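# Load four cartons onto cart, park in yellow bay

## Task

Take all four cartons from the desk and put them on the utility cart, then move the cart into the yellow bay so that each of its four wheels sits fully inside the taped area without touching the tape. No carton may overhang the edges of the cart's trays, and the robot must not topple or be left leaning, or the task fails.

## Robot and tools

ROBOT. A Hello Robot Stretch 3 with one arm. The base has two drive wheels, is 0.33 m long and 0.34 m wide with a rounded back, and pivots about the point halfway between the drive wheels, 0.05 m behind its front edge. It cannot move sideways. A lift on a mast carries a telescoping arm that reaches out to the robot's RIGHT; to shift the gripper forward or back you drive the base. With the arm pulled in and the wrist folded, the wrist pokes up to 0.06 m past the right side and a spin sweeps a 0.28 m radius; an unfolded, level wrist reaches beyond that.

FRAMES. All positions are in metres. Base frame: origin on the floor between the drive wheels, x forward, y left, z up. hand_pose is reported in this frame, located where the closed fingertips meet; with all wrist joints at 0 its x axis points up, y toward the mast, z toward the rear. Odometry frame: where the base frame was at the start. base_odometry counts wheel rotation only, so wheel slip looks like travel; heading is in rad, left positive, -3.142 to 3.142.

move. One action per call. Either "base" and/or "joints" (plus optional "speeds", "pace", "contact_limits"), or {"servos": "reboot"} by itself (re-enables servos that shut off; they then hold in place).
- "base": an object with exactly one key. translate_m: a relative drive from the current spot, metres, forward positive, -3 to 3. rotate_rad: a relative spin in place, radians, left (counterclockwise) positive, -6.4 to 6.4.
- "joints": absolute targets keyed by joint name (tolerance for done in brackets): lift_m 0 to 1.1 m (±0.004); arm_m extension 0 to 0.52 m (±0.004); wrist_yaw_rad -1.345 to 4.42 (±0.02; 0 along the arm, positive swings toward the front); wrist_pitch_rad -1.57 to 0.451 (±0.05; 0 level, negative tips fingertips down); wrist_roll_rad -2.911 to 2.918 (±0.02; 0 fingers side by side, level); gripper_m -0.089 to 0.179 (±0.004; larger is wider; real fingertip gap is 0.007 m less near closed, 0.025 m less fully open); head_pan_rad -3.953 to 1.73 (±0.1; 0 forward, positive left, -1.57 faces the arm); head_tilt_rad -1.53 to 0.419 (±0.1; negative looks down).
- "pace": "default" or "max". Top speeds default/max: translate_m 0.12/0.30 m/s, rotate_rad 0.76/1.90 rad/s, lift_m 0.11/0.15 m/s, arm_m 0.14/0.40 m/s. The base is capped at 0.10 m/s and 0.63 rad/s unless lift_m < 0.30, arm_m < 0.03 and wrist_yaw_rad > 2.54.
- "speeds": per-key top speed overriding pace, up to the max figure.
- "contact_limits": only next to the matching command. arm_m: a motor_effort percentage (1 to 100; trips at about minus that when retracting). lift_m: {"down": v, "up": v}, 1 to 100, force beyond normal free motion; below about 12 it may trip with no contact; default is roughly 32-47 down, 21-36 up. translate_m / rotate_rad: a wheel effort at which the drive halts; without one the base has no contact stop.
- "cameras": list from head_camera, nav_camera, wrist_camera, all; omitted or null gives all, [] gives none. "blocking": true (default) returns when everything is at rest; false returns in about 0.5 s while motion continues, and a later move only overrides the joints or base it names.
Unknown keys make a call invalid; out-of-range numbers get it refused. A refusal, or a stop you didn't order, cancels the remaining move, wait and finished_scene calls in that reply. A move halts after 14 s (time_out). The simulation keeps running while you think; a running move carries on.

wait: seconds 0 to 10, optional cameras; returns early once moves settle. stop: brakes all running motions (they read "stopped" and may keep pressing). zoom_image: camera plus region [x0, y0, x1, y1] in that camera's pixels, (0,0) top-left, at most 504 by 504. finished_scene: scene, the current scene number; ends it permanently, and the goal must hold without the robot.

RESULTS. "move" is done or the worst status. base_status/joint_status: moving, done (base: wheels turned as asked, slip possible), off_target (rested short, may still push), contact_stop (that joint goes slack until recommanded; a wheel that trips goes slack and may turn the robot), time_out or torque_fault (target dropped), stopped. on_its_own tells what happened uncommanded; "held at" is a target, not a reading. motor_effort: percent, positive toward higher values, bracket = peak in last action; wheels positive push forward; wrist_pitch maxes near 45, wrist_roll near 72. lidar_m: 12 distances in m from the base origin, 30-degree sectors, 1st ahead, counterclockwise (4th left, 7th behind, 10th right), plane 0.17 m above floor, "-" means nothing or closer than 0.15 m; misses glass and thin legs. wrist_depth_mm (45-1000) and head_depth_mm (280-4000): 7x7 median depths from top-left. base_tilt in degrees (forward, right positive), bias up to about 4. turned_by_wheels vs turned_by_imu: if they disagree by more than 0.15 rad, believe the IMU. "pictures" lists image order. head_camera images are rotated (turn clockwise 90 degrees to view upright); nav_camera needs a counterclockwise quarter turn.

CAUTIONS. Gripping: command gripper_m below object width; release with at least 0.05 above, or fully open; readings don't confirm a hold, and a stall guard can loosen a heavy grip (resend). Before folding the wrist (wrist_yaw_rad 3.0) or unfolding, put lift_m between 0.32 and 0.95, wrist_pitch_rad -0.4, wrist_roll_rad about 0; after folding, lift can go to 0.25. If wrist_yaw_rad < -0.4, hold wrist_pitch_rad at -0.5 or lower. The wrist, head and unlimited base push blindly and servos may fault. Pushing something solid with the gripper above about 0.45 m, or driving while hooked on something fixed, can tip the robot; on any tilt, back the gripper off. Use a low lift "down" limit. Avoid drops, releasing moving items, slams and hard shoves; loose items may get nudged occasionally.

Each tool is called after ">>>" as name([rows], argument=value, ...), one row to a line, values as JSON.

## Session

>>> move()

Scene clock: 0.00 s.
base_odometry: x=+0.000 y=+0.000 heading=+0.000
turned_by_wheels: +0.000
turned_by_imu: +0.000
base_tilt: forward=-0.9 right=-0.6
lidar_m: 1.80 1.14 1.60 1.57 2.00 2.01 2.38 1.05 1.00 1.82 1.50 1.78
head_depth_mm: 1799 1826 1823 1831 1835 1834 1839 / 1914 1989 1991 1999 1993 2001 1967 / 1952 2194 2199 2190 2200 2208 2134 / 1952 2195 2209 2230 2267 2273 2129 / 1894 1984 1981 2011 2029 2045 2012 / 1775 1802 1807 1819 1835 1844 1860 / 1628 1648 1650 1669 1681 1692 1701
base_status: not commanded
joint_positions: lift_m=+0.599 arm_m=+0.001 wrist_yaw_rad=+2.886 wrist_pitch_rad=-0.392 wrist_roll_rad=+0.000 gripper_m=+0.037 head_pan_rad=+0.000 head_tilt_rad=-0.001
joint_status: not commanded
measured_speeds: all 0
motor_effort: left_wheel=+0.7 right_wheel=+0.1 lift_m=+25.7 arm_m=-8.9 wrist_yaw_rad=-0.3 wrist_pitch_rad=+2.9 wrist_roll_rad=+0.0 gripper_m=+0.2 head_pan_rad=+0.3 head_tilt_rad=+3.7
hand_pose: x=+0.0363 y=+0.0745 z=+0.6172 quat_wxyz=(+0.225, +0.705, +0.048, +0.671) (m; base frame)
wrist_depth_mm: 128 - - - - - - / - - - - - - - / - - - - - - - / - - - - - - - / - - - - - - - / 875 - 132 893 913 913 969 / 779 98 769 790 774 805 839
pictures: head_camera (sideways), nav_camera (sideways), wrist_camera

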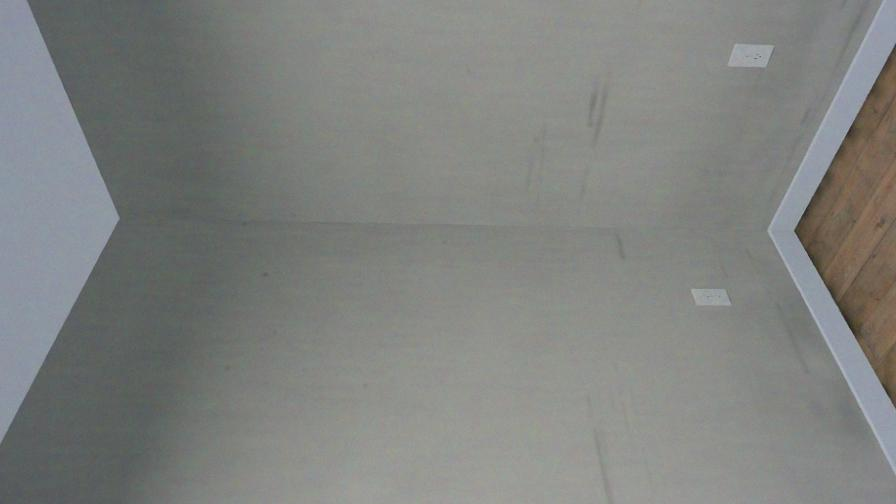

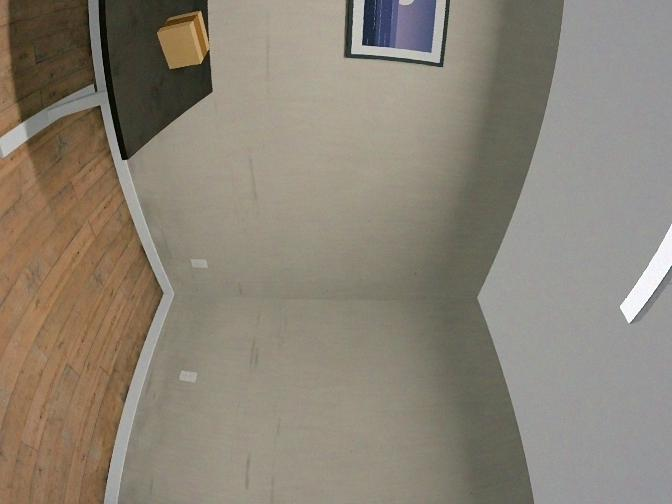

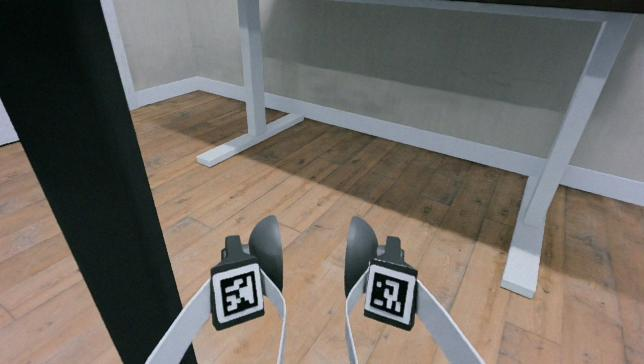

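>>> move(joints={"head_pan_rad":1.57,"head_tilt_rad":-0.5})

>>> move(joints={"head_pan_rad":-1.57,"head_tilt_rad":-0.5})

>>> move(joints={"head_pan_rad":-3.1,"head_tilt_rad":-0.5})

Scene clock: 8.60 s.
move: done
base_odometry: x=+0.000 y=+0.000 heading=+0.000
turned_by_wheels: +0.000
turned_by_imu: +0.001
base_tilt: forward=-1.0 right=-0.5
lidar_m: 1.80 1.14 1.60 1.56 2.00 2.01 2.38 1.05 0.99 1.83 1.50 1.78
head_depth_mm: 1479 1574 1639 1169 1811 1554 1285 / 1594 1705 1750 1164 1928 1538 1285 / 1736 1877 1734 1269 1933 1539 1278 / 1907 2080 1444 1791 1904 1531 1271 / 2072 2272 2427 2441 1901 1524 1267 / 1995 2152 2349 2423 1889 1516 1261 / 1841 1971 2139 2289 1895 1506 1261
base_status: not commanded
joint_positions: lift_m=+0.599 arm_m=+0.001 wrist_yaw_rad=+2.886 wrist_pitch_rad=-0.392 wrist_roll_rad=+0.000 gripper_m=+0.037 head_pan_rad=+1.577 head_tilt_rad=-0.505
joint_status: all done
measured_speeds: translate_m=+0.000 rotate_rad=+0.000 lift_m=+0.000 arm_m=+0.000 wrist_yaw_rad=+0.000 wrist_pitch_rad=+0.000 wrist_roll_rad=+0.000 head_pan_rad=-0.024 head_tilt_rad=+0.000
motor_effort: left_wheel=+0.8(1.9) right_wheel=+0.1(0.3) lift_m=+25.6(25.8) arm_m=-20.1(20.8) wrist_yaw_rad=-0.3(0.9) wrist_pitch_rad=+2.9(3.2) wrist_roll_rad=+0.0(0.3) gripper_m=-0.5(0.8) head_pan_rad=-4.5(6.0) head_tilt_rad=+1.9(6.2)
hand_pose: x=+0.0363 y=+0.0745 z=+0.6172 quat_wxyz=(+0.225, +0.705, +0.048, +0.671) (m; base frame)
wrist_depth_mm: 128 - - - - - - / - - - - - - - / - - - - - - - / - - - - - - - / - - - - - - - / 864 - 132 874 934 962 965 / 769 98 767 786 792 809 809
pictures: head_camera (sideways), nav_camera (sideways), wrist_camera

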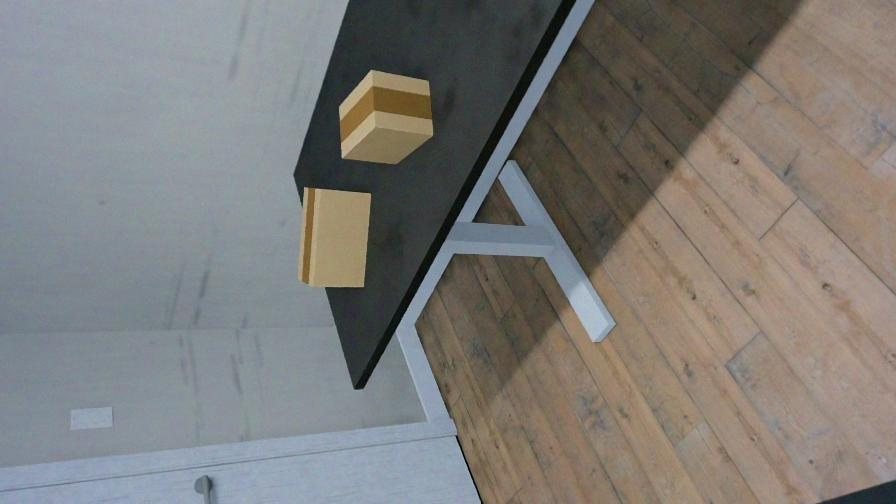

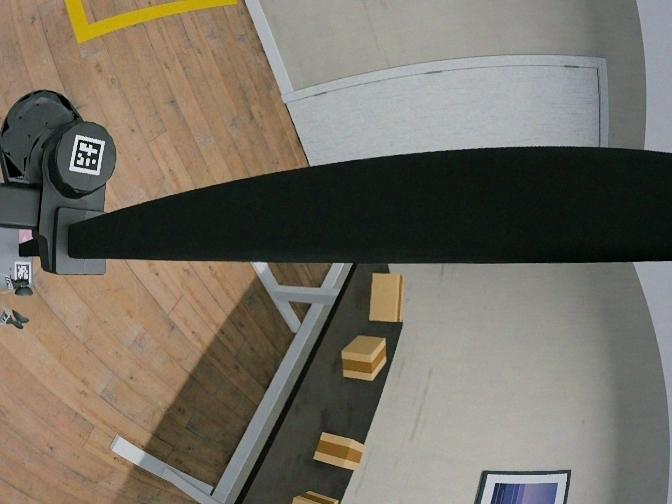

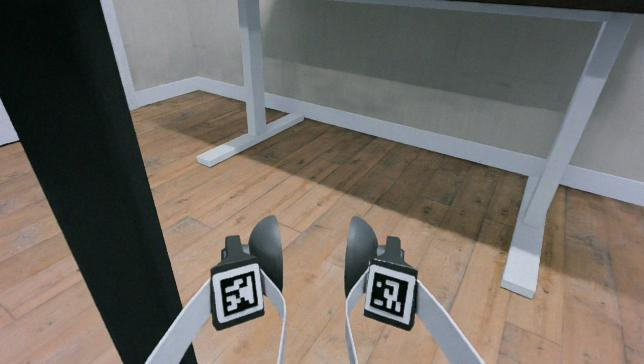

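Scene clock: 11.53 s.
move: done
base_odometry: x=+0.000 y=+0.000 heading=+0.000
turned_by_wheels: +0.000
turned_by_imu: +0.000
base_tilt: forward=-1.0 right=-0.6
lidar_m: 1.80 1.14 1.60 1.56 2.00 2.00 2.38 1.05 0.99 1.83 1.50 1.78
head_depth_mm: 2891 3146 3364 2659 1959 1430 1291 / 2612 2948 3308 2628 1961 1548 1284 / 2347 2597 2952 2609 1934 1547 1281 / 2117 2345 2605 2604 1934 1548 1278 / 1926 2095 2313 2447 1925 1531 1273 / 1771 1812 1902 2139 1911 1530 1268 / 1637 1703 1810 2022 1832 1520 1263
base_status: not commanded
joint_positions: lift_m=+0.599 arm_m=+0.001 wrist_yaw_rad=+2.886 wrist_pitch_rad=-0.392 wrist_roll_rad=+0.000 gripper_m=+0.037 head_pan_rad=-1.577 head_tilt_rad=-0.500
joint_status: all done
measured_speeds: translate_m=+0.000 rotate_rad=+0.000 lift_m=+0.000 arm_m=+0.000 wrist_yaw_rad=+0.000 wrist_pitch_rad=+0.000 wrist_roll_rad=+0.000 head_pan_rad=+0.024 head_tilt_rad=+0.000
motor_effort: left_wheel=+0.8(2.2) right_wheel=-0.1(0.4) lift_m=+25.6(26.0) arm_m=-19.8(20.5) wrist_yaw_rad=-0.3(1.0) wrist_pitch_rad=+2.7(3.1) wrist_roll_rad=+0.1(0.3) gripper_m=+0.1(1.2) head_pan_rad=+4.2(9.6) head_tilt_rad=+3.8(5.5)
hand_pose: x=+0.0363 y=+0.0745 z=+0.6172 quat_wxyz=(+0.225, +0.705, +0.048, +0.671) (m; base frame)
wrist_depth_mm: 127 - - - - - - / - - - - - - - / - - - - - - - / - - - - - - - / - - - - - - - / 873 - 132 861 959 922 966 / 771 98 779 806 780 799 808
pictures: head_camera (sideways), nav_camera (sideways), wrist_camera

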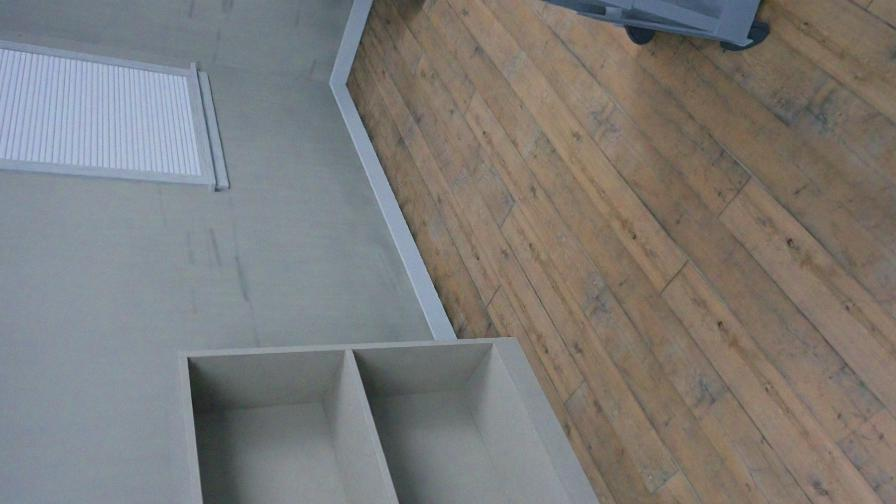

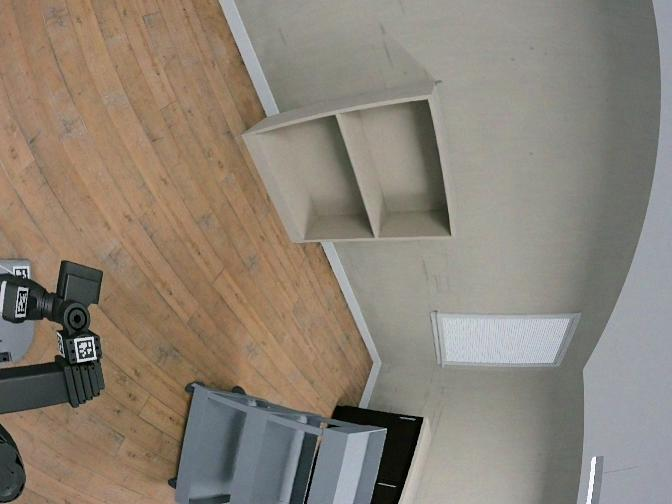

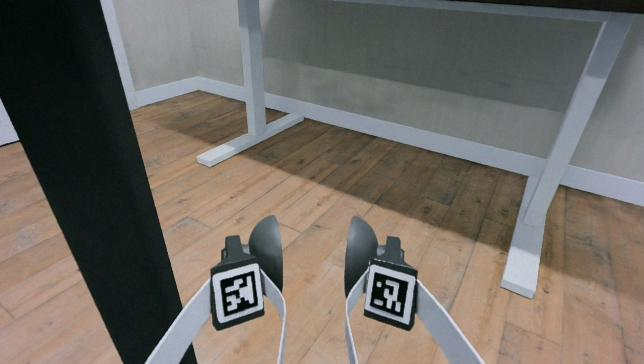

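Scene clock: 12.73 s.
move: done
base_odometry: x=+0.000 y=+0.000 heading=+0.000
turned_by_wheels: +0.000
turned_by_imu: +0.000
base_tilt: forward=-0.9 right=-0.6
lidar_m: 1.81 1.14 1.60 1.56 2.00 2.01 2.38 1.05 0.99 1.83 1.49 1.77
head_depth_mm: 1859 1969 2139 2276 1963 1557 1286 / 2008 2145 2323 2428 1948 1547 1284 / 2182 2356 2555 2591 1937 1540 1274 / 2395 2599 2852 2580 1929 1534 1274 / 2634 2911 3195 2567 1917 1530 1270 / 2986 3266 3510 2525 1906 1523 1265 / 2967 3200 3381 2543 1895 1515 1264
base_status: not commanded
joint_positions: lift_m=+0.599 arm_m=+0.001 wrist_yaw_rad=+2.886 wrist_pitch_rad=-0.392 wrist_roll_rad=+0.000 gripper_m=+0.037 head_pan_rad=-3.144 head_tilt_rad=-0.500
joint_status: all done
measured_speeds: all 0
motor_effort: left_wheel=+1.0(1.8) right_wheel=+0.1(0.3) lift_m=+25.9(26.3) arm_m=-20.4(20.4) wrist_yaw_rad=-0.3(0.9) wrist_pitch_rad=+3.0(3.1) wrist_roll_rad=-0.1(0.2) gripper_m=-0.1(0.9) head_pan_rad=+3.0(9.0) head_tilt_rad=+3.8(6.3)
hand_pose: x=+0.0363 y=+0.0745 z=+0.6172 quat_wxyz=(+0.225, +0.705, +0.048, +0.671) (m; base frame)
wrist_depth_mm: 128 - - - - - - / - - - - - - - / - - - - - - - / - - - - - - - / - - - - - - - / 871 - 132 877 929 954 936 / 784 98 774 792 789 812 823
pictures: head_camera (sideways), nav_camera (sideways), wrist_camera

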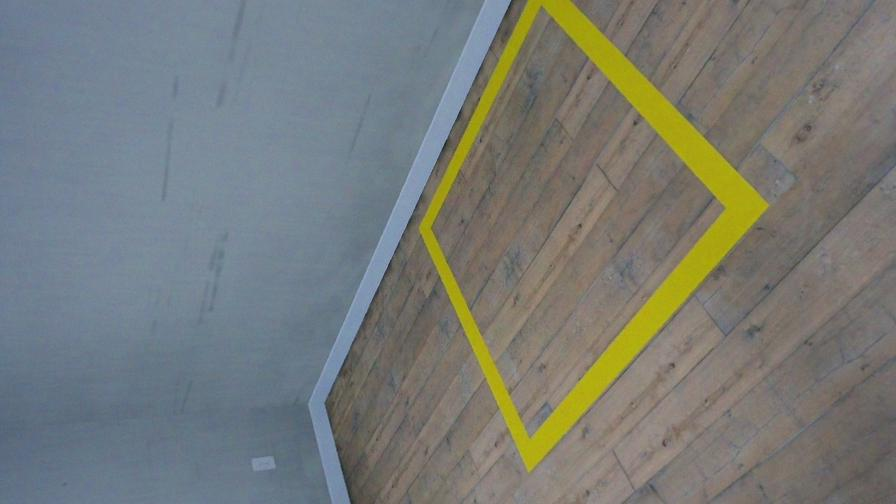

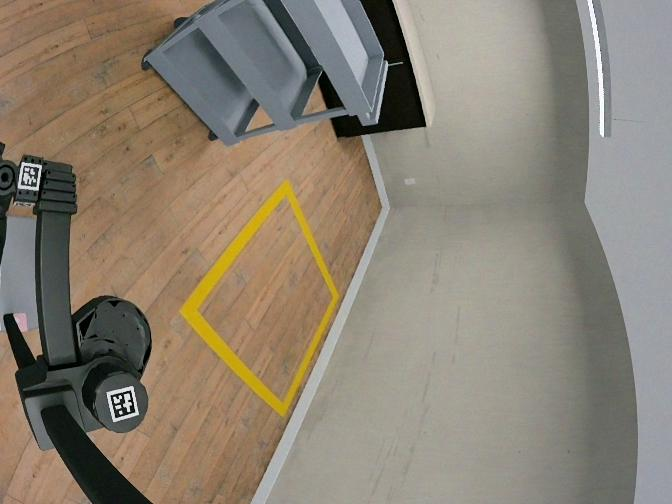

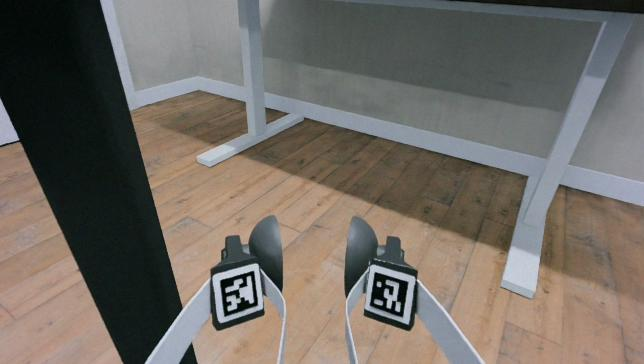

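>>> move(joints={"head_pan_rad":-2.3,"head_tilt_rad":-0.45})

>>> move(joints={"head_pan_rad":1.0,"head_tilt_rad":-0.4})

Scene clock: 17.90 s.
move: done
base_odometry: x=+0.000 y=+0.000 heading=+0.000
turned_by_wheels: +0.000
turned_by_imu: +0.001
base_tilt: forward=-0.9 right=-0.6
lidar_m: 1.81 1.14 1.60 1.56 2.00 2.00 2.38 1.05 0.99 1.83 1.50 1.78
head_depth_mm: 2647 2844 2487 2622 2093 1629 1335 / 2677 2847 2442 1350 1503 1568 1326 / 2690 2895 2449 1341 1497 1516 1323 / 2706 2879 2479 1330 1422 1513 1321 / 2751 2899 2506 1310 1414 1471 1314 / 2736 2945 2562 1529 1819 1543 1310 / 2777 3021 3315 2801 2029 1585 1298
base_status: not commanded
joint_positions: lift_m=+0.599 arm_m=+0.001 wrist_yaw_rad=+2.886 wrist_pitch_rad=-0.392 wrist_roll_rad=+0.000 gripper_m=+0.037 head_pan_rad=-2.271 head_tilt_rad=-0.449
joint_status: all done
measured_speeds: all 0
motor_effort: left_wheel=+0.2(1.5) right_wheel=+0.0(0.3) lift_m=+26.3(26.3) arm_m=-19.8(20.1) wrist_yaw_rad=-0.4(0.9) wrist_pitch_rad=+2.9(3.1) wrist_roll_rad=+0.2(0.2) gripper_m=-0.3(0.8) head_pan_rad=-1.3(7.1) head_tilt_rad=+3.9(6.2)
hand_pose: x=+0.0363 y=+0.0745 z=+0.6172 quat_wxyz=(+0.225, +0.705, +0.048, +0.671) (m; base frame)
wrist_depth_mm: 127 - - - - - - / - - - - - - - / - - - - - - - / - - - - - - - / - - - - - - - / 868 - 132 884 939 943 955 / 789 98 763 797 781 816 838
pictures: head_camera (sideways), nav_camera (sideways), wrist_camera

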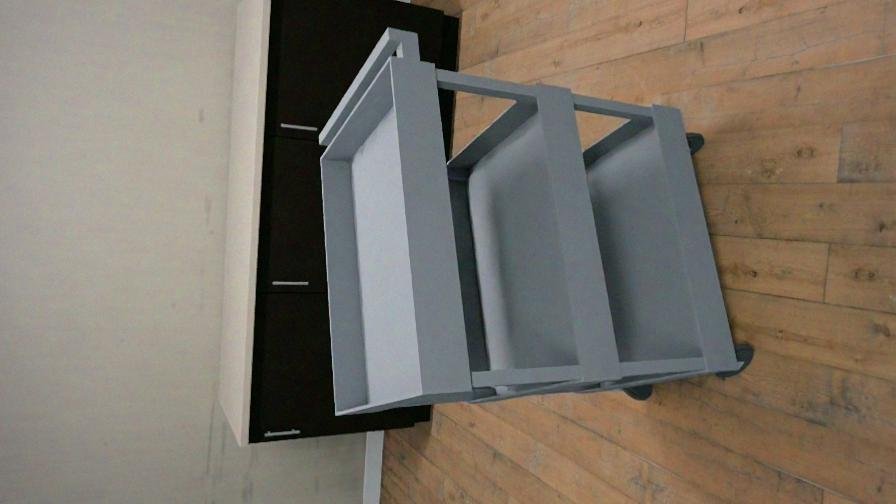

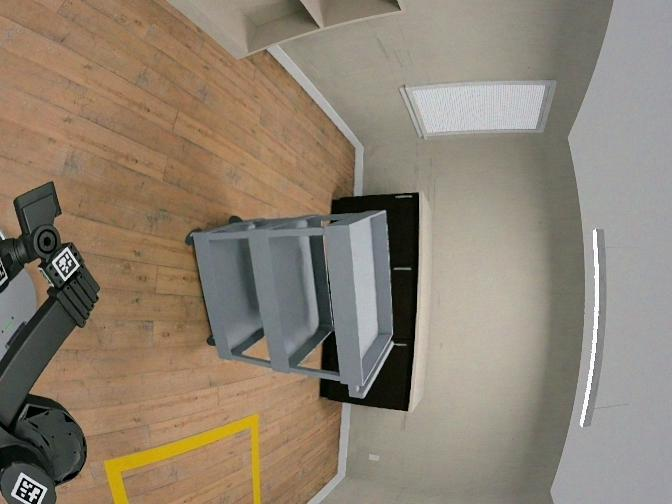

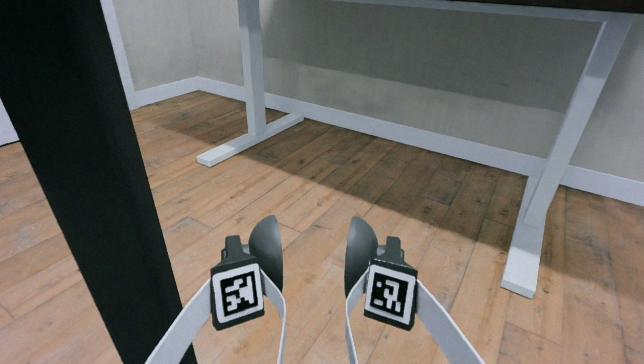

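Scene clock: 20.90 s.
move: done
base_odometry: x=+0.000 y=+0.000 heading=+0.000
turned_by_wheels: +0.000
turned_by_imu: +0.000
base_tilt: forward=-0.9 right=-0.6
lidar_m: 1.80 1.14 1.60 1.57 2.00 2.00 2.38 1.05 0.99 1.82 1.50 1.78
head_depth_mm: 1265 1374 1477 1456 1004 1649 1378 / 1290 1401 1513 1154 996 1595 1340 / 1319 1441 1560 1428 1038 1699 1367 / 1361 1473 1596 1263 1032 1684 1367 / 1402 1504 1630 1332 1077 1688 1362 / 1435 1544 1685 1395 1118 1667 1355 / 1464 1579 1730 1171 1114 1660 1348
base_status: not commanded
joint_positions: lift_m=+0.599 arm_m=+0.001 wrist_yaw_rad=+2.886 wrist_pitch_rad=-0.392 wrist_roll_rad=+0.000 gripper_m=+0.037 head_pan_rad=+1.007 head_tilt_rad=-0.399
joint_status: all done
measured_speeds: translate_m=+0.000 rotate_rad=+0.000 lift_m=+0.000 arm_m=+0.000 wrist_yaw_rad=+0.000 wrist_pitch_rad=+0.000 wrist_roll_rad=+0.000 head_pan_rad=-0.024 head_tilt_rad=+0.000
motor_effort: left_wheel=+0.6(1.9) right_wheel=+0.0(0.3) lift_m=+25.9(26.4) arm_m=-19.7(20.1) wrist_yaw_rad=-0.7(1.1) wrist_pitch_rad=+2.9(3.2) wrist_roll_rad=+0.1(0.2) gripper_m=+0.5(1.1) head_pan_rad=-4.4(10.4) head_tilt_rad=+2.1(6.5)
hand_pose: x=+0.0363 y=+0.0745 z=+0.6172 quat_wxyz=(+0.225, +0.705, +0.048, +0.671) (m; base frame)
wrist_depth_mm: 128 - - - - - - / - - - - - - - / - - - - - - - / - - - - - - - / - - - - - - - / 890 - 132 862 932 934 934 / 778 98 769 817 776 820 821
pictures: head_camera (sideways), nav_camera (sideways), wrist_camera

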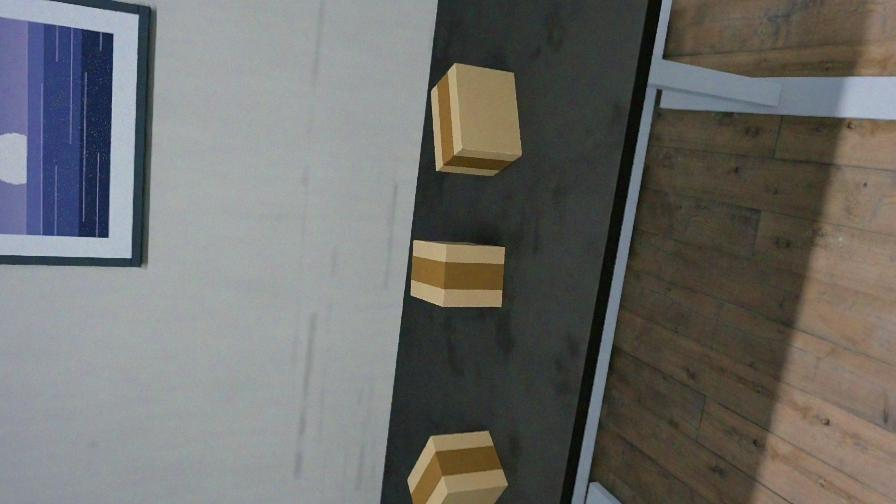

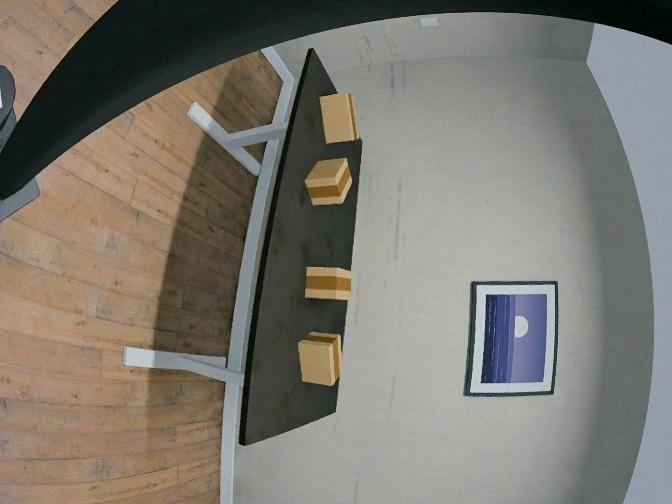

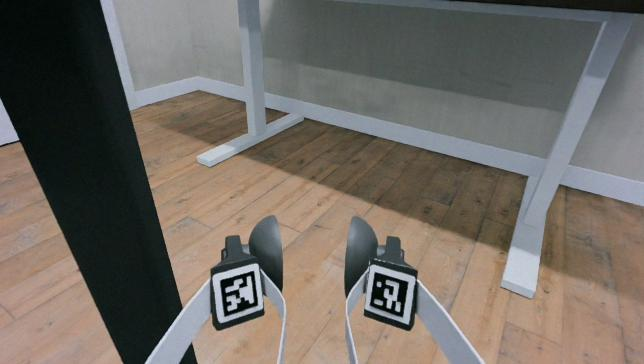

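>>> move(base={"rotate_rad":-1.571}, joints={"lift_m":0.28,"head_pan_rad":-0.6,"head_tilt_rad":-0.45}, cameras=[])

>>> move(base={"translate_m":1.05}, pace="max")

>>> move(base={"rotate_rad":-0.785}, cameras=[])

>>> move(base={"translate_m":0.44}, cameras=[])

>>> move(base={"rotate_rad":-1.667}, joints={"head_pan_rad":0,"head_tilt_rad":-0.6})

Scene clock: 154.23 s.
move: done
base_odometry: x=+0.000 y=+0.000 heading=-1.570
turned_by_wheels: -1.570
turned_by_imu: -1.566
base_tilt: forward=-1.0 right=-0.6
lidar_m: 1.83 1.50 1.78 1.83 1.14 1.60 1.57 1.98 2.01 2.35 1.06 0.99
head_depth_mm: 2612 2785 2410 1231 1883 1622 1334 / 2639 2822 2400 1361 1470 1528 1332 / 2677 2877 2449 1343 1438 1523 1325 / 2713 2908 2513 1331 1425 1473 1320 / 2782 2939 2557 1241 1306 1462 1314 / 2823 3075 3305 2823 2038 1601 1306 / 2865 3126 3404 2813 2024 1589 1302
base_status: done
joint_positions: lift_m=+0.280 arm_m=+0.001 wrist_yaw_rad=+2.886 wrist_pitch_rad=-0.393 wrist_roll_rad=+0.000 gripper_m=+0.037 head_pan_rad=-0.600 head_tilt_rad=-0.450
joint_status: all done
measured_speeds: all 0
motor_effort: left_wheel=+8.7(15.9) right_wheel=-12.2(13.9) lift_m=+25.3(27.1) arm_m=-19.9(20.6) wrist_yaw_rad=-0.4(0.9) wrist_pitch_rad=+3.2(3.3) wrist_roll_rad=+0.1(0.3) gripper_m=+0.3(1.6) head_pan_rad=+4.5(9.0) head_tilt_rad=-4.1(5.8)
hand_pose: x=+0.0362 y=+0.0743 z=+0.2984 quat_wxyz=(+0.226, +0.705, +0.049, +0.670) (m; base frame)
wrist_depth_mm: 128 - - - - - - / - - - - - - - / - - - - - - - / - 760 767 799 811 816 835 / 582 621 631 637 631 647 668 / 499 - 131 509 535 550 551 / 447 98 272 444 454 464 468
pictures: none
No camera images: "cameras" was empty.

Scene clock: 159.07 s.
move: done
base_odometry: x=+0.000 y=-1.050 heading=-1.570
turned_by_wheels: +0.000
turned_by_imu: +0.009
base_tilt: forward=-0.9 right=-0.6
lidar_m: 0.78 0.78 0.80 1.19 2.14 1.96 2.63 2.78 0.52 0.53 0.68 1.84
head_depth_mm: 2002 2160 1817 1913 2024 1635 1332 / 2025 2205 1827 1958 2059 1627 1327 / 2060 2228 1863 1996 2065 1616 1321 / 2097 2278 2493 2659 2056 1604 1320 / 2138 2320 2535 2708 2045 1599 1313 / 2147 2327 2497 2575 2040 1592 1308 / 1859 1928 1997 2118 1993 1587 1304
base_status: done
joint_positions: lift_m=+0.280 arm_m=+0.001 wrist_yaw_rad=+2.886 wrist_pitch_rad=-0.393 wrist_roll_rad=+0.000 gripper_m=+0.037 head_pan_rad=-0.600 head_tilt_rad=-0.451
joint_status: not commanded
measured_speeds: all 0
motor_effort: left_wheel=+4.0(15.9) right_wheel=-0.2(9.0) lift_m=+29.7(32.6) arm_m=-19.2(20.2) wrist_yaw_rad=+0.1(1.2) wrist_pitch_rad=+3.2(3.4) wrist_roll_rad=+0.2(0.3) gripper_m=-0.6(1.1) head_pan_rad=+4.4(5.5) head_tilt_rad=-1.2(3.9)
hand_pose: x=+0.0362 y=+0.0743 z=+0.2984 quat_wxyz=(+0.226, +0.705, +0.049, +0.670) (m; base frame)
wrist_depth_mm: 128 - - 879 - 790 709 / - - - - - 809 751 / - - - 899 818 766 771 / - 757 784 779 776 698 645 / 595 629 622 631 648 645 638 / 497 - 132 505 542 541 547 / 441 98 270 443 442 464 464
pictures: head_camera (sideways), nav_camera (sideways), wrist_camera

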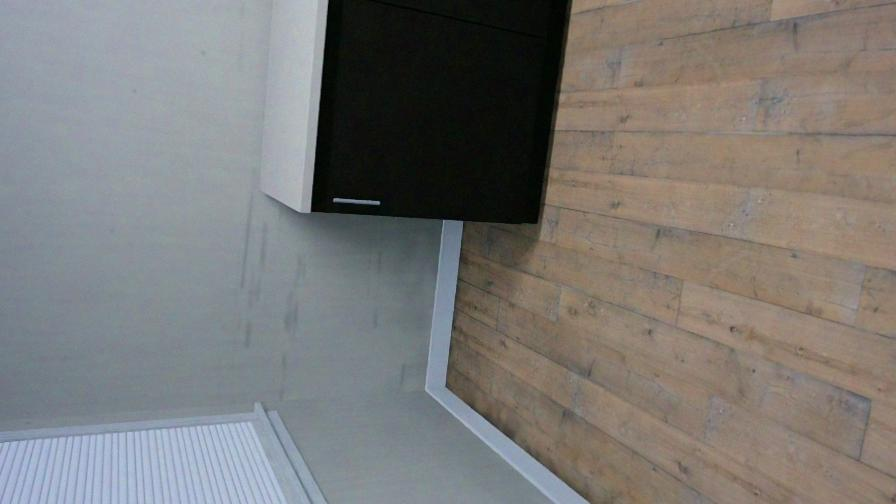

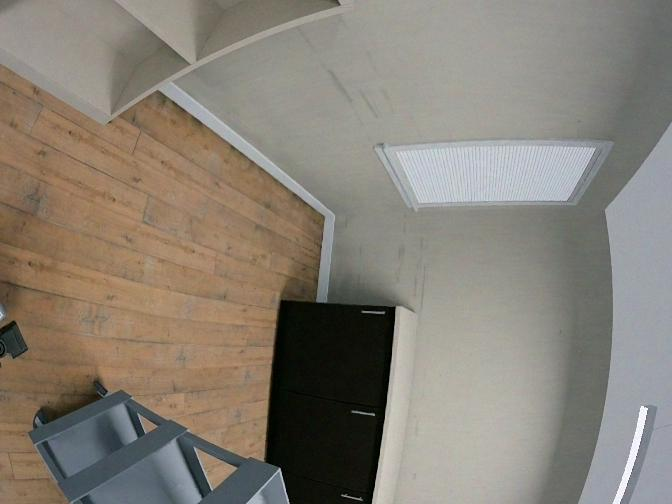

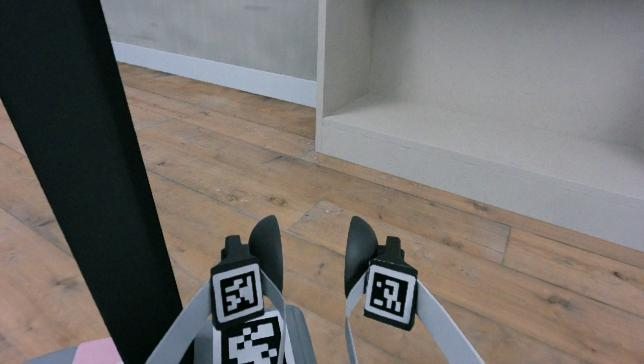

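Scene clock: 161.37 s.
move: done
base_odometry: x=+0.000 y=-1.050 heading=-2.355
turned_by_wheels: -0.784
turned_by_imu: -0.783
base_tilt: forward=-1.0 right=-0.6
lidar_m: 1.84 1.39 0.78 0.95 1.00 1.46 2.33 1.95 2.86 2.78 0.52 0.57
head_depth_mm: 2895 3064 3223 1116 817 615 820 / 2947 3239 3506 1133 813 668 847 / 2722 3005 3295 1104 806 971 891 / 2545 2752 2245 1045 753 1024 1083 / 2373 2571 2107 2248 800 990 1084 / 2237 2420 1961 2108 2034 1591 1307 / 2118 2266 1859 1977 2026 1587 1303
base_status: done
joint_positions: lift_m=+0.280 arm_m=+0.001 wrist_yaw_rad=+2.886 wrist_pitch_rad=-0.393 wrist_roll_rad=+0.000 gripper_m=+0.037 head_pan_rad=-0.600 head_tilt_rad=-0.451
joint_status: not commanded
measured_speeds: all 0
motor_effort: left_wheel=+9.0(15.8) right_wheel=-12.0(15.3) lift_m=+25.2(29.5) arm_m=-19.6(20.5) wrist_yaw_rad=-0.2(1.0) wrist_pitch_rad=+3.0(3.3) wrist_roll_rad=+0.2(0.3) gripper_m=+0.5(0.9) head_pan_rad=+3.9(5.0) head_tilt_rad=+0.8(1.4)
hand_pose: x=+0.0362 y=+0.0743 z=+0.2984 quat_wxyz=(+0.226, +0.705, +0.049, +0.670) (m; base frame)
wrist_depth_mm: 128 836 - - - - - / - - - - - - - / - 766 776 811 - - - / - 747 777 788 803 817 831 / 583 623 629 618 641 647 649 / 503 - 132 517 536 542 545 / 441 98 271 444 449 460 472
pictures: none
No camera images: "cameras" was empty.

Scene clock: 166.33 s.
move: done
base_odometry: x=-0.310 y=-1.362 heading=-2.355
turned_by_wheels: +0.000
turned_by_imu: +0.005
base_tilt: forward=-1.0 right=-0.6
lidar_m: 1.40 1.38 1.03 0.68 0.98 1.09 2.38 2.89 0.45 0.37 0.37 1.43
head_depth_mm: 2601 2907 3159 2907 2099 1581 473 / 2388 2664 2066 2477 2076 1624 1329 / 2217 2421 1890 2057 2070 1615 1322 / 2057 2245 1762 1868 1982 1606 1320 / 1937 2106 1653 1725 1872 1603 1312 / 1825 1968 1567 1594 1753 1590 1308 / 1721 1844 1550 1482 1624 1583 1299
base_status: done
joint_positions: lift_m=+0.280 arm_m=+0.001 wrist_yaw_rad=+2.886 wrist_pitch_rad=-0.393 wrist_roll_rad=+0.000 gripper_m=+0.037 head_pan_rad=-0.600 head_tilt_rad=-0.451
joint_status: not commanded
measured_speeds: all 0
motor_effort: left_wheel=+5.8(13.6) right_wheel=+1.7(9.1) lift_m=+26.8(26.9) arm_m=-19.2(20.5) wrist_yaw_rad=-0.2(1.1) wrist_pitch_rad=+3.1(3.5) wrist_roll_rad=+0.1(0.3) gripper_m=+0.1(1.2) head_pan_rad=+4.0(5.0) head_tilt_rad=+3.6(3.7)
hand_pose: x=+0.0362 y=+0.0743 z=+0.2984 quat_wxyz=(+0.226, +0.705, +0.049, +0.670) (m; base frame)
wrist_depth_mm: 128 808 - - - - - / - - - - - - - / - 768 979 - - - - / - 731 752 792 796 820 828 / 589 617 625 638 651 651 655 / 500 - 132 511 542 541 549 / 448 98 270 444 449 468 466
pictures: none
No camera images: "cameras" was empty.

Scene clock: 169.80 s.
move: done
base_odometry: x=-0.310 y=-1.362 heading=+2.262
turned_by_wheels: -1.666
turned_by_imu: -1.662
base_tilt: forward=-1.0 right=-0.6
lidar_m: 0.38 0.37 1.49 1.40 1.57 1.06 0.68 0.95 1.09 2.78 2.39 0.50
head_depth_mm: 2457 2737 2969 2260 1768 1451 1223 / 2458 2701 2958 2248 1649 1444 1219 / 2402 2674 2925 2238 645 856 1141 / 2366 2629 2858 822 672 887 1015 / 2334 2612 2770 850 669 839 802 / 2332 2578 1053 844 664 545 765 / 2275 2536 1014 839 661 518 760
base_status: done
joint_positions: lift_m=+0.280 arm_m=+0.001 wrist_yaw_rad=+2.886 wrist_pitch_rad=-0.393 wrist_roll_rad=+0.000 gripper_m=+0.037 head_pan_rad=+0.000 head_tilt_rad=-0.600
joint_status: all done
measured_speeds: all 0
motor_effort: left_wheel=+10.6(15.7) right_wheel=-10.0(15.9) lift_m=+28.2(28.2) arm_m=-20.2(20.6) wrist_yaw_rad=-0.1(1.0) wrist_pitch_rad=+3.1(3.4) wrist_roll_rad=+0.1(0.3) gripper_m=-0.6(1.2) head_pan_rad=-4.4(8.2) head_tilt_rad=-3.8(6.4)
hand_pose: x=+0.0362 y=+0.0743 z=+0.2984 quat_wxyz=(+0.226, +0.705, +0.049, +0.670) (m; base frame)
wrist_depth_mm: 127 - - - - - 309 / - - - - - - - / - - - - - - 645 / - 771 774 795 793 767 - / 582 617 631 630 640 594 - / 499 - 132 509 539 505 375 / 444 98 270 441 445 449 469
pictures: head_camera (sideways), nav_camera (sideways), wrist_camera

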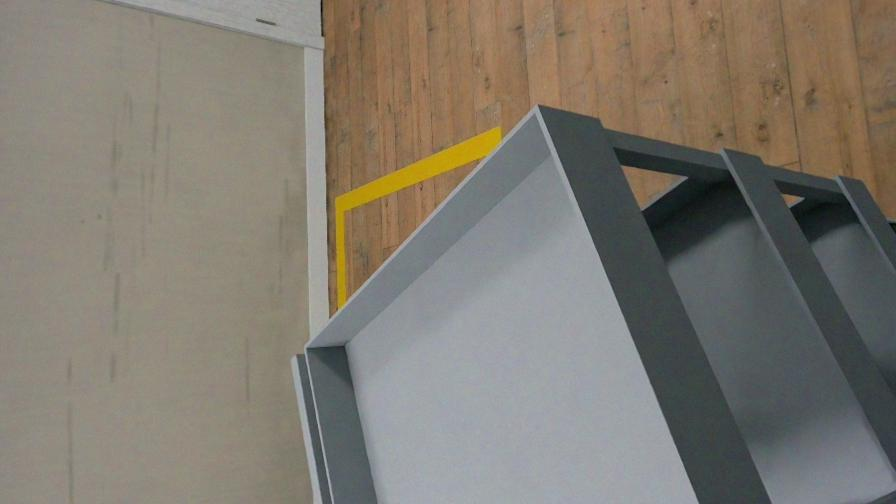

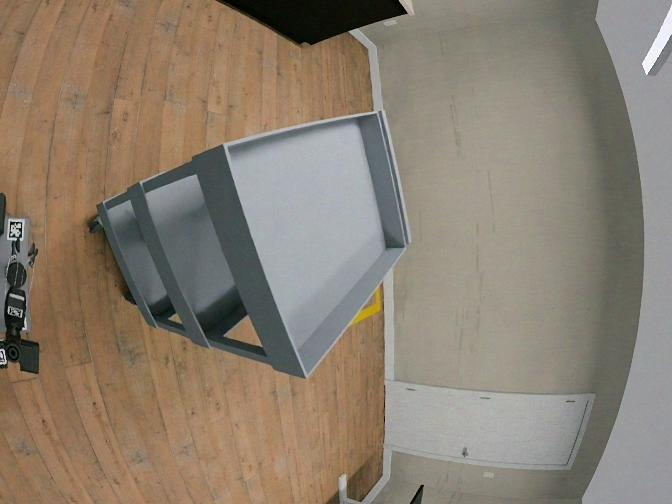

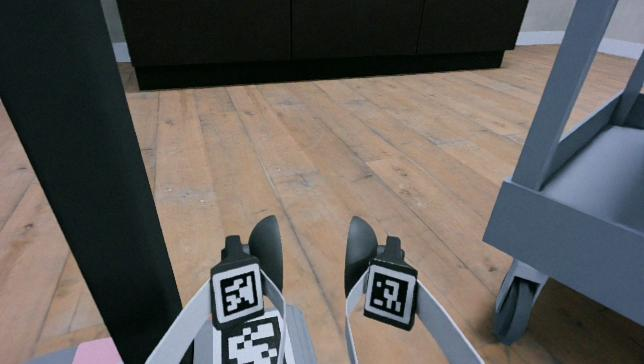

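>>> move(base={"translate_m":0.5}, speeds={"translate_m":0.08})

Scene clock: 184.07 s.
move: done
base_odometry: x=-0.629 y=-0.977 heading=+2.262
turned_by_wheels: +0.001
turned_by_imu: +0.006
base_tilt: forward=-1.0 right=-0.6
lidar_m: - - 0.15 0.18 1.47 1.60 1.18 1.43 1.96 2.26 0.23 0.15
head_depth_mm: 2005 2254 2542 2261 1767 1444 1175 / 1987 2210 2504 2235 1758 1406 462 / 1949 2199 2458 2230 1698 542 470 / 1931 2171 2431 2215 653 552 469 / 1900 2127 2395 811 669 550 467 / 1891 2100 2367 792 665 549 465 / 1868 2066 2324 775 661 545 463
base_status: done
joint_positions: lift_m=+0.280 arm_m=+0.001 wrist_yaw_rad=+2.886 wrist_pitch_rad=-0.393 wrist_roll_rad=+0.000 gripper_m=+0.037 head_pan_rad=-0.001 head_tilt_rad=-0.601
joint_status: not commanded
measured_speeds: all 0
on_its_own: left_wheel is at rest, and its effort (+27.2) is outside its rest range (-21 to +21)
motor_effort: left_wheel=+27.2(46.6) right_wheel=+5.8(7.9) lift_m=+25.7(30.1) arm_m=-14.8(19.9) wrist_yaw_rad=-0.7(1.3) wrist_pitch_rad=+3.4(3.5) wrist_roll_rad=+0.1(0.3) gripper_m=+0.3(1.0) head_pan_rad=-3.7(5.9) head_tilt_rad=+3.6(5.0)
hand_pose: x=+0.0362 y=+0.0743 z=+0.2983 quat_wxyz=(+0.226, +0.705, +0.049, +0.670) (m; base frame)
wrist_depth_mm: 128 - - - - - - / - - - - - - - / - - - - - 644 602 / - 771 772 393 464 - - / 584 611 591 334 - - - / 501 - 132 150 - - - / 443 98 270 283 - - -
pictures: head_camera (sideways), nav_camera (sideways), wrist_camera

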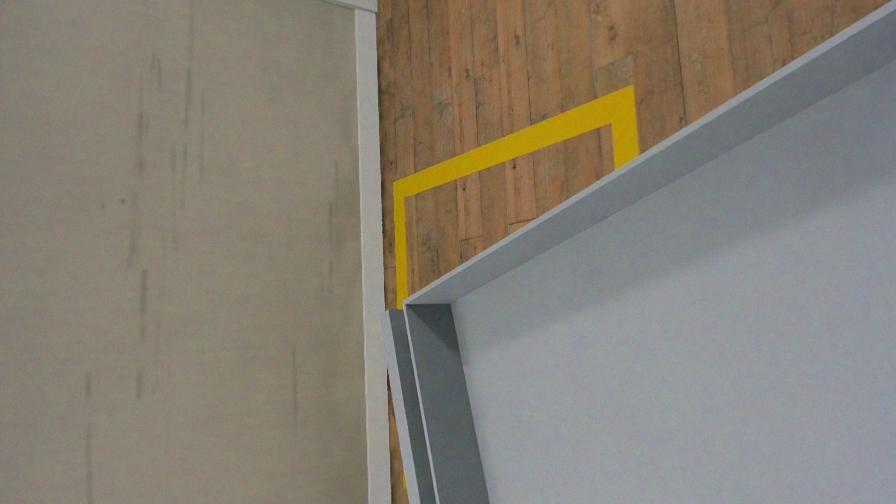

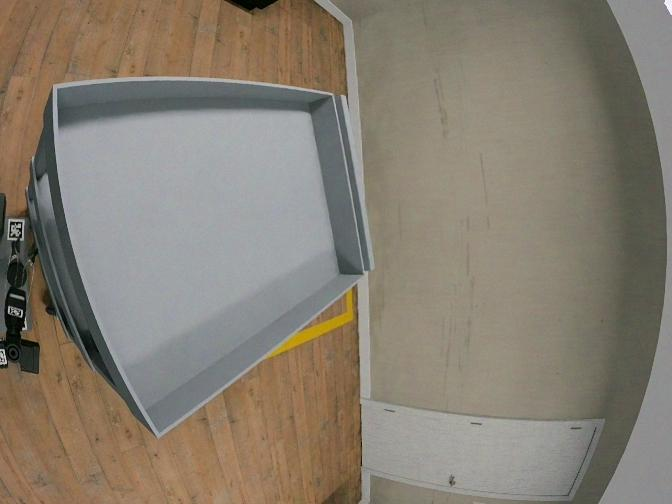

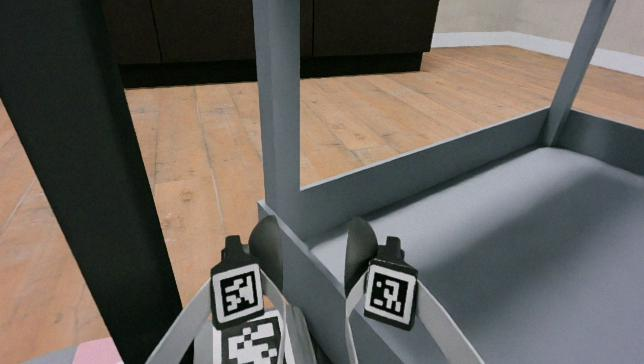

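>>> move(base={"translate_m":0.4}, speeds={"translate_m":0.08})

Scene clock: 193.00 s.
move: off_target
base_odometry: x=-0.884 y=-0.669 heading=+2.262
turned_by_wheels: -0.001
turned_by_imu: -0.019
base_tilt: forward=-1.0 right=-0.6
lidar_m: - - 0.15 0.18 1.49 2.04 1.58 1.76 2.44 2.24 0.15 -
head_depth_mm: 1666 1872 2108 2269 1774 1457 445 / 1634 1824 2074 2235 1711 530 473 / 1615 1802 2046 813 660 556 471 / 1599 1767 1990 794 672 553 468 / 1566 1759 1957 790 670 551 467 / 1550 1711 1922 774 666 548 465 / 1526 1687 1903 757 662 546 463
base_status: translate_m off_target (by the wheels' count: +0.3996 of +0.4000)
joint_positions: lift_m=+0.280 arm_m=+0.001 wrist_yaw_rad=+2.886 wrist_pitch_rad=-0.393 wrist_roll_rad=+0.000 gripper_m=+0.037 head_pan_rad=-0.001 head_tilt_rad=-0.600
joint_status: not commanded
measured_speeds: all 0
on_its_own: left_wheel is at rest, and its effort (+38.5) is outside its rest range (-21 to +21); right_wheel is at rest, and its effort (+65.3) is outside its rest range (-21 to +21)
motor_effort: left_wheel=+38.5(41.5) right_wheel=+65.3(67.1) lift_m=+28.5(28.6) arm_m=-4.7(12.1) wrist_yaw_rad=-0.4(1.0) wrist_pitch_rad=+3.3(3.4) wrist_roll_rad=+0.1(0.2) gripper_m=-0.1(1.4) head_pan_rad=+2.5(2.8) head_tilt_rad=+2.0(4.2)
hand_pose: x=+0.0362 y=+0.0743 z=+0.2983 quat_wxyz=(+0.226, +0.705, +0.049, +0.670) (m; base frame)
wrist_depth_mm: 128 - - - - - - / - - - - - - - / - - - 921 - - - / - 769 780 367 428 468 - / 583 627 621 325 418 - - / 507 - 132 250 - - - / 441 98 270 277 - - -
pictures: head_camera (sideways), nav_camera (sideways), wrist_camera

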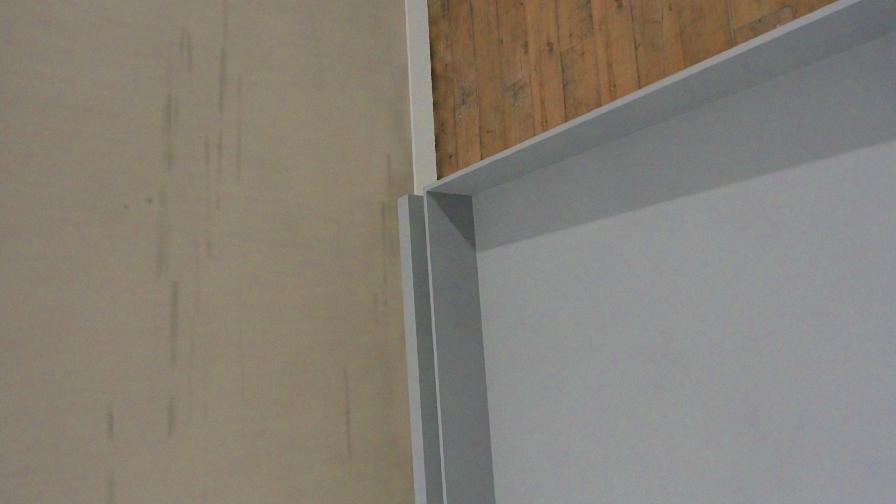

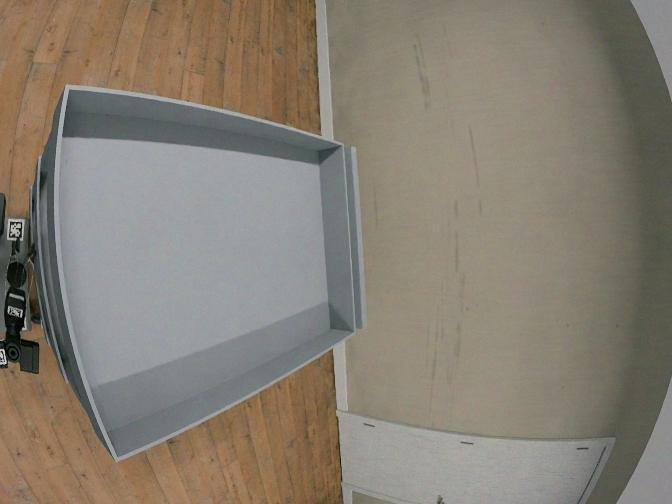

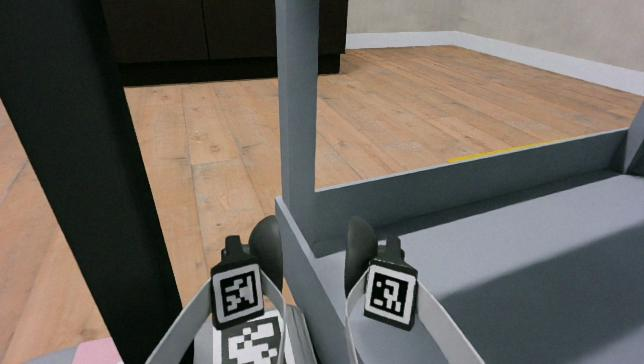

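>>> move(base={"translate_m":0.5}, speeds={"translate_m":0.08}, joints={"head_pan_rad":0.3})

Scene clock: 203.93 s.
move: off_target
base_odometry: x=-1.202 y=-0.284 heading=+2.261
turned_by_wheels: +0.000
turned_by_imu: -0.146
base_tilt: forward=-1.0 right=-0.6
lidar_m: - - 0.15 0.18 1.55 1.81 2.05 2.16 2.76 2.26 0.15 -
head_depth_mm: 1165 1293 1461 784 683 560 475 / 1167 1301 1461 780 681 559 473 / 1167 1304 1465 786 676 557 471 / 1166 1303 1462 793 675 553 469 / 1171 1303 1465 792 669 551 467 / 1169 1302 1465 796 666 548 465 / 1171 1304 1465 1672 626 545 463
base_status: translate_m off_target (by the wheels' count: +0.4997 of +0.5000)
joint_positions: lift_m=+0.280 arm_m=+0.001 wrist_yaw_rad=+2.886 wrist_pitch_rad=-0.393 wrist_roll_rad=+0.000 gripper_m=+0.037 head_pan_rad=+0.300 head_tilt_rad=-0.600
joint_status: all done
measured_speeds: all 0
on_its_own: left_wheel is at rest, and its effort (+34.1) is outside its rest range (-21 to +21); right_wheel is at rest, and its effort (+49.9) is outside its rest range (-21 to +21)
motor_effort: left_wheel=+34.1(45.8) right_wheel=+49.9(69.1) lift_m=+31.7(31.7) arm_m=+7.3(7.3) wrist_yaw_rad=-0.7(1.0) wrist_pitch_rad=+3.2(3.5) wrist_roll_rad=+0.1(0.3) gripper_m=-0.3(1.3) head_pan_rad=-4.7(6.5) head_tilt_rad=+0.2(2.9)
hand_pose: x=+0.0362 y=+0.0743 z=+0.2983 quat_wxyz=(+0.226, +0.705, +0.049, +0.670) (m; base frame)
wrist_depth_mm: 128 - - - - - - / - - - - - - - / - - - - - - - / - 758 787 367 431 471 - / 585 623 618 326 419 - - / 493 - 132 253 - - - / 442 98 271 278 - - -
pictures: head_camera (sideways), nav_camera (sideways), wrist_camera

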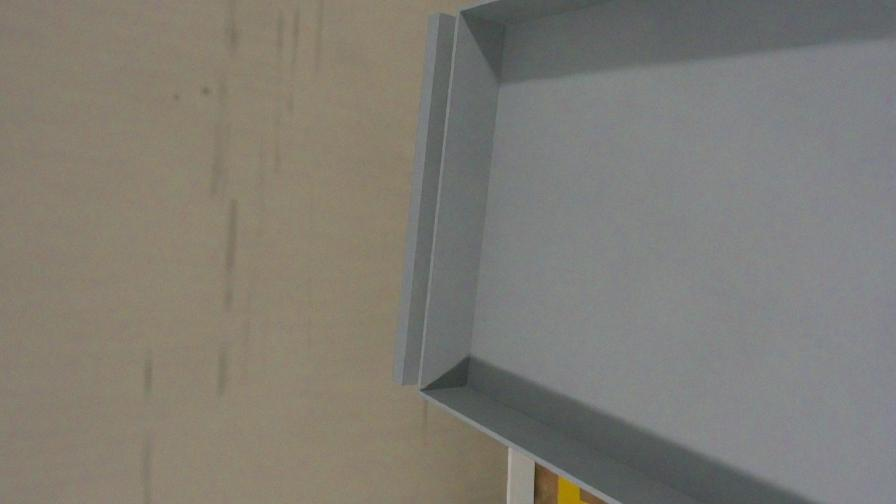

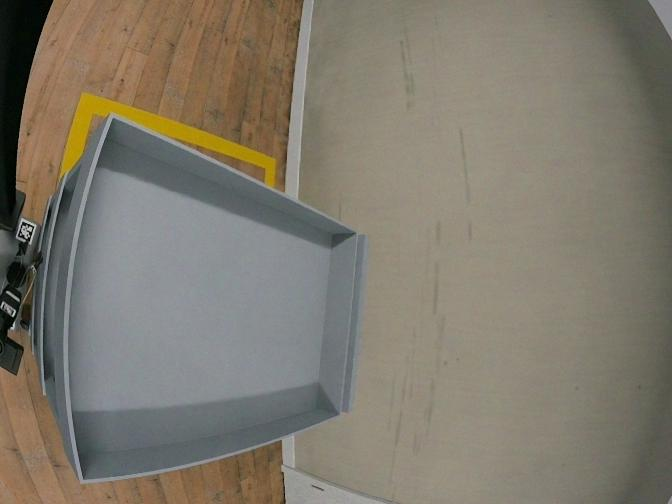

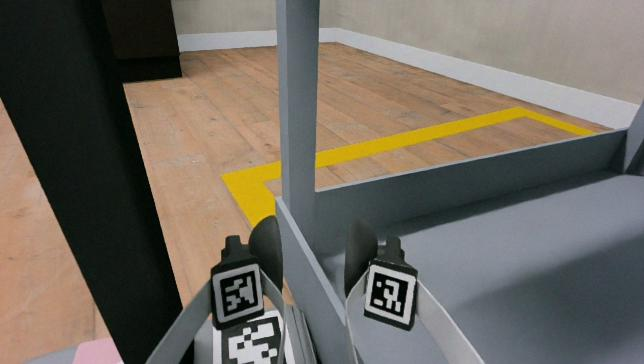

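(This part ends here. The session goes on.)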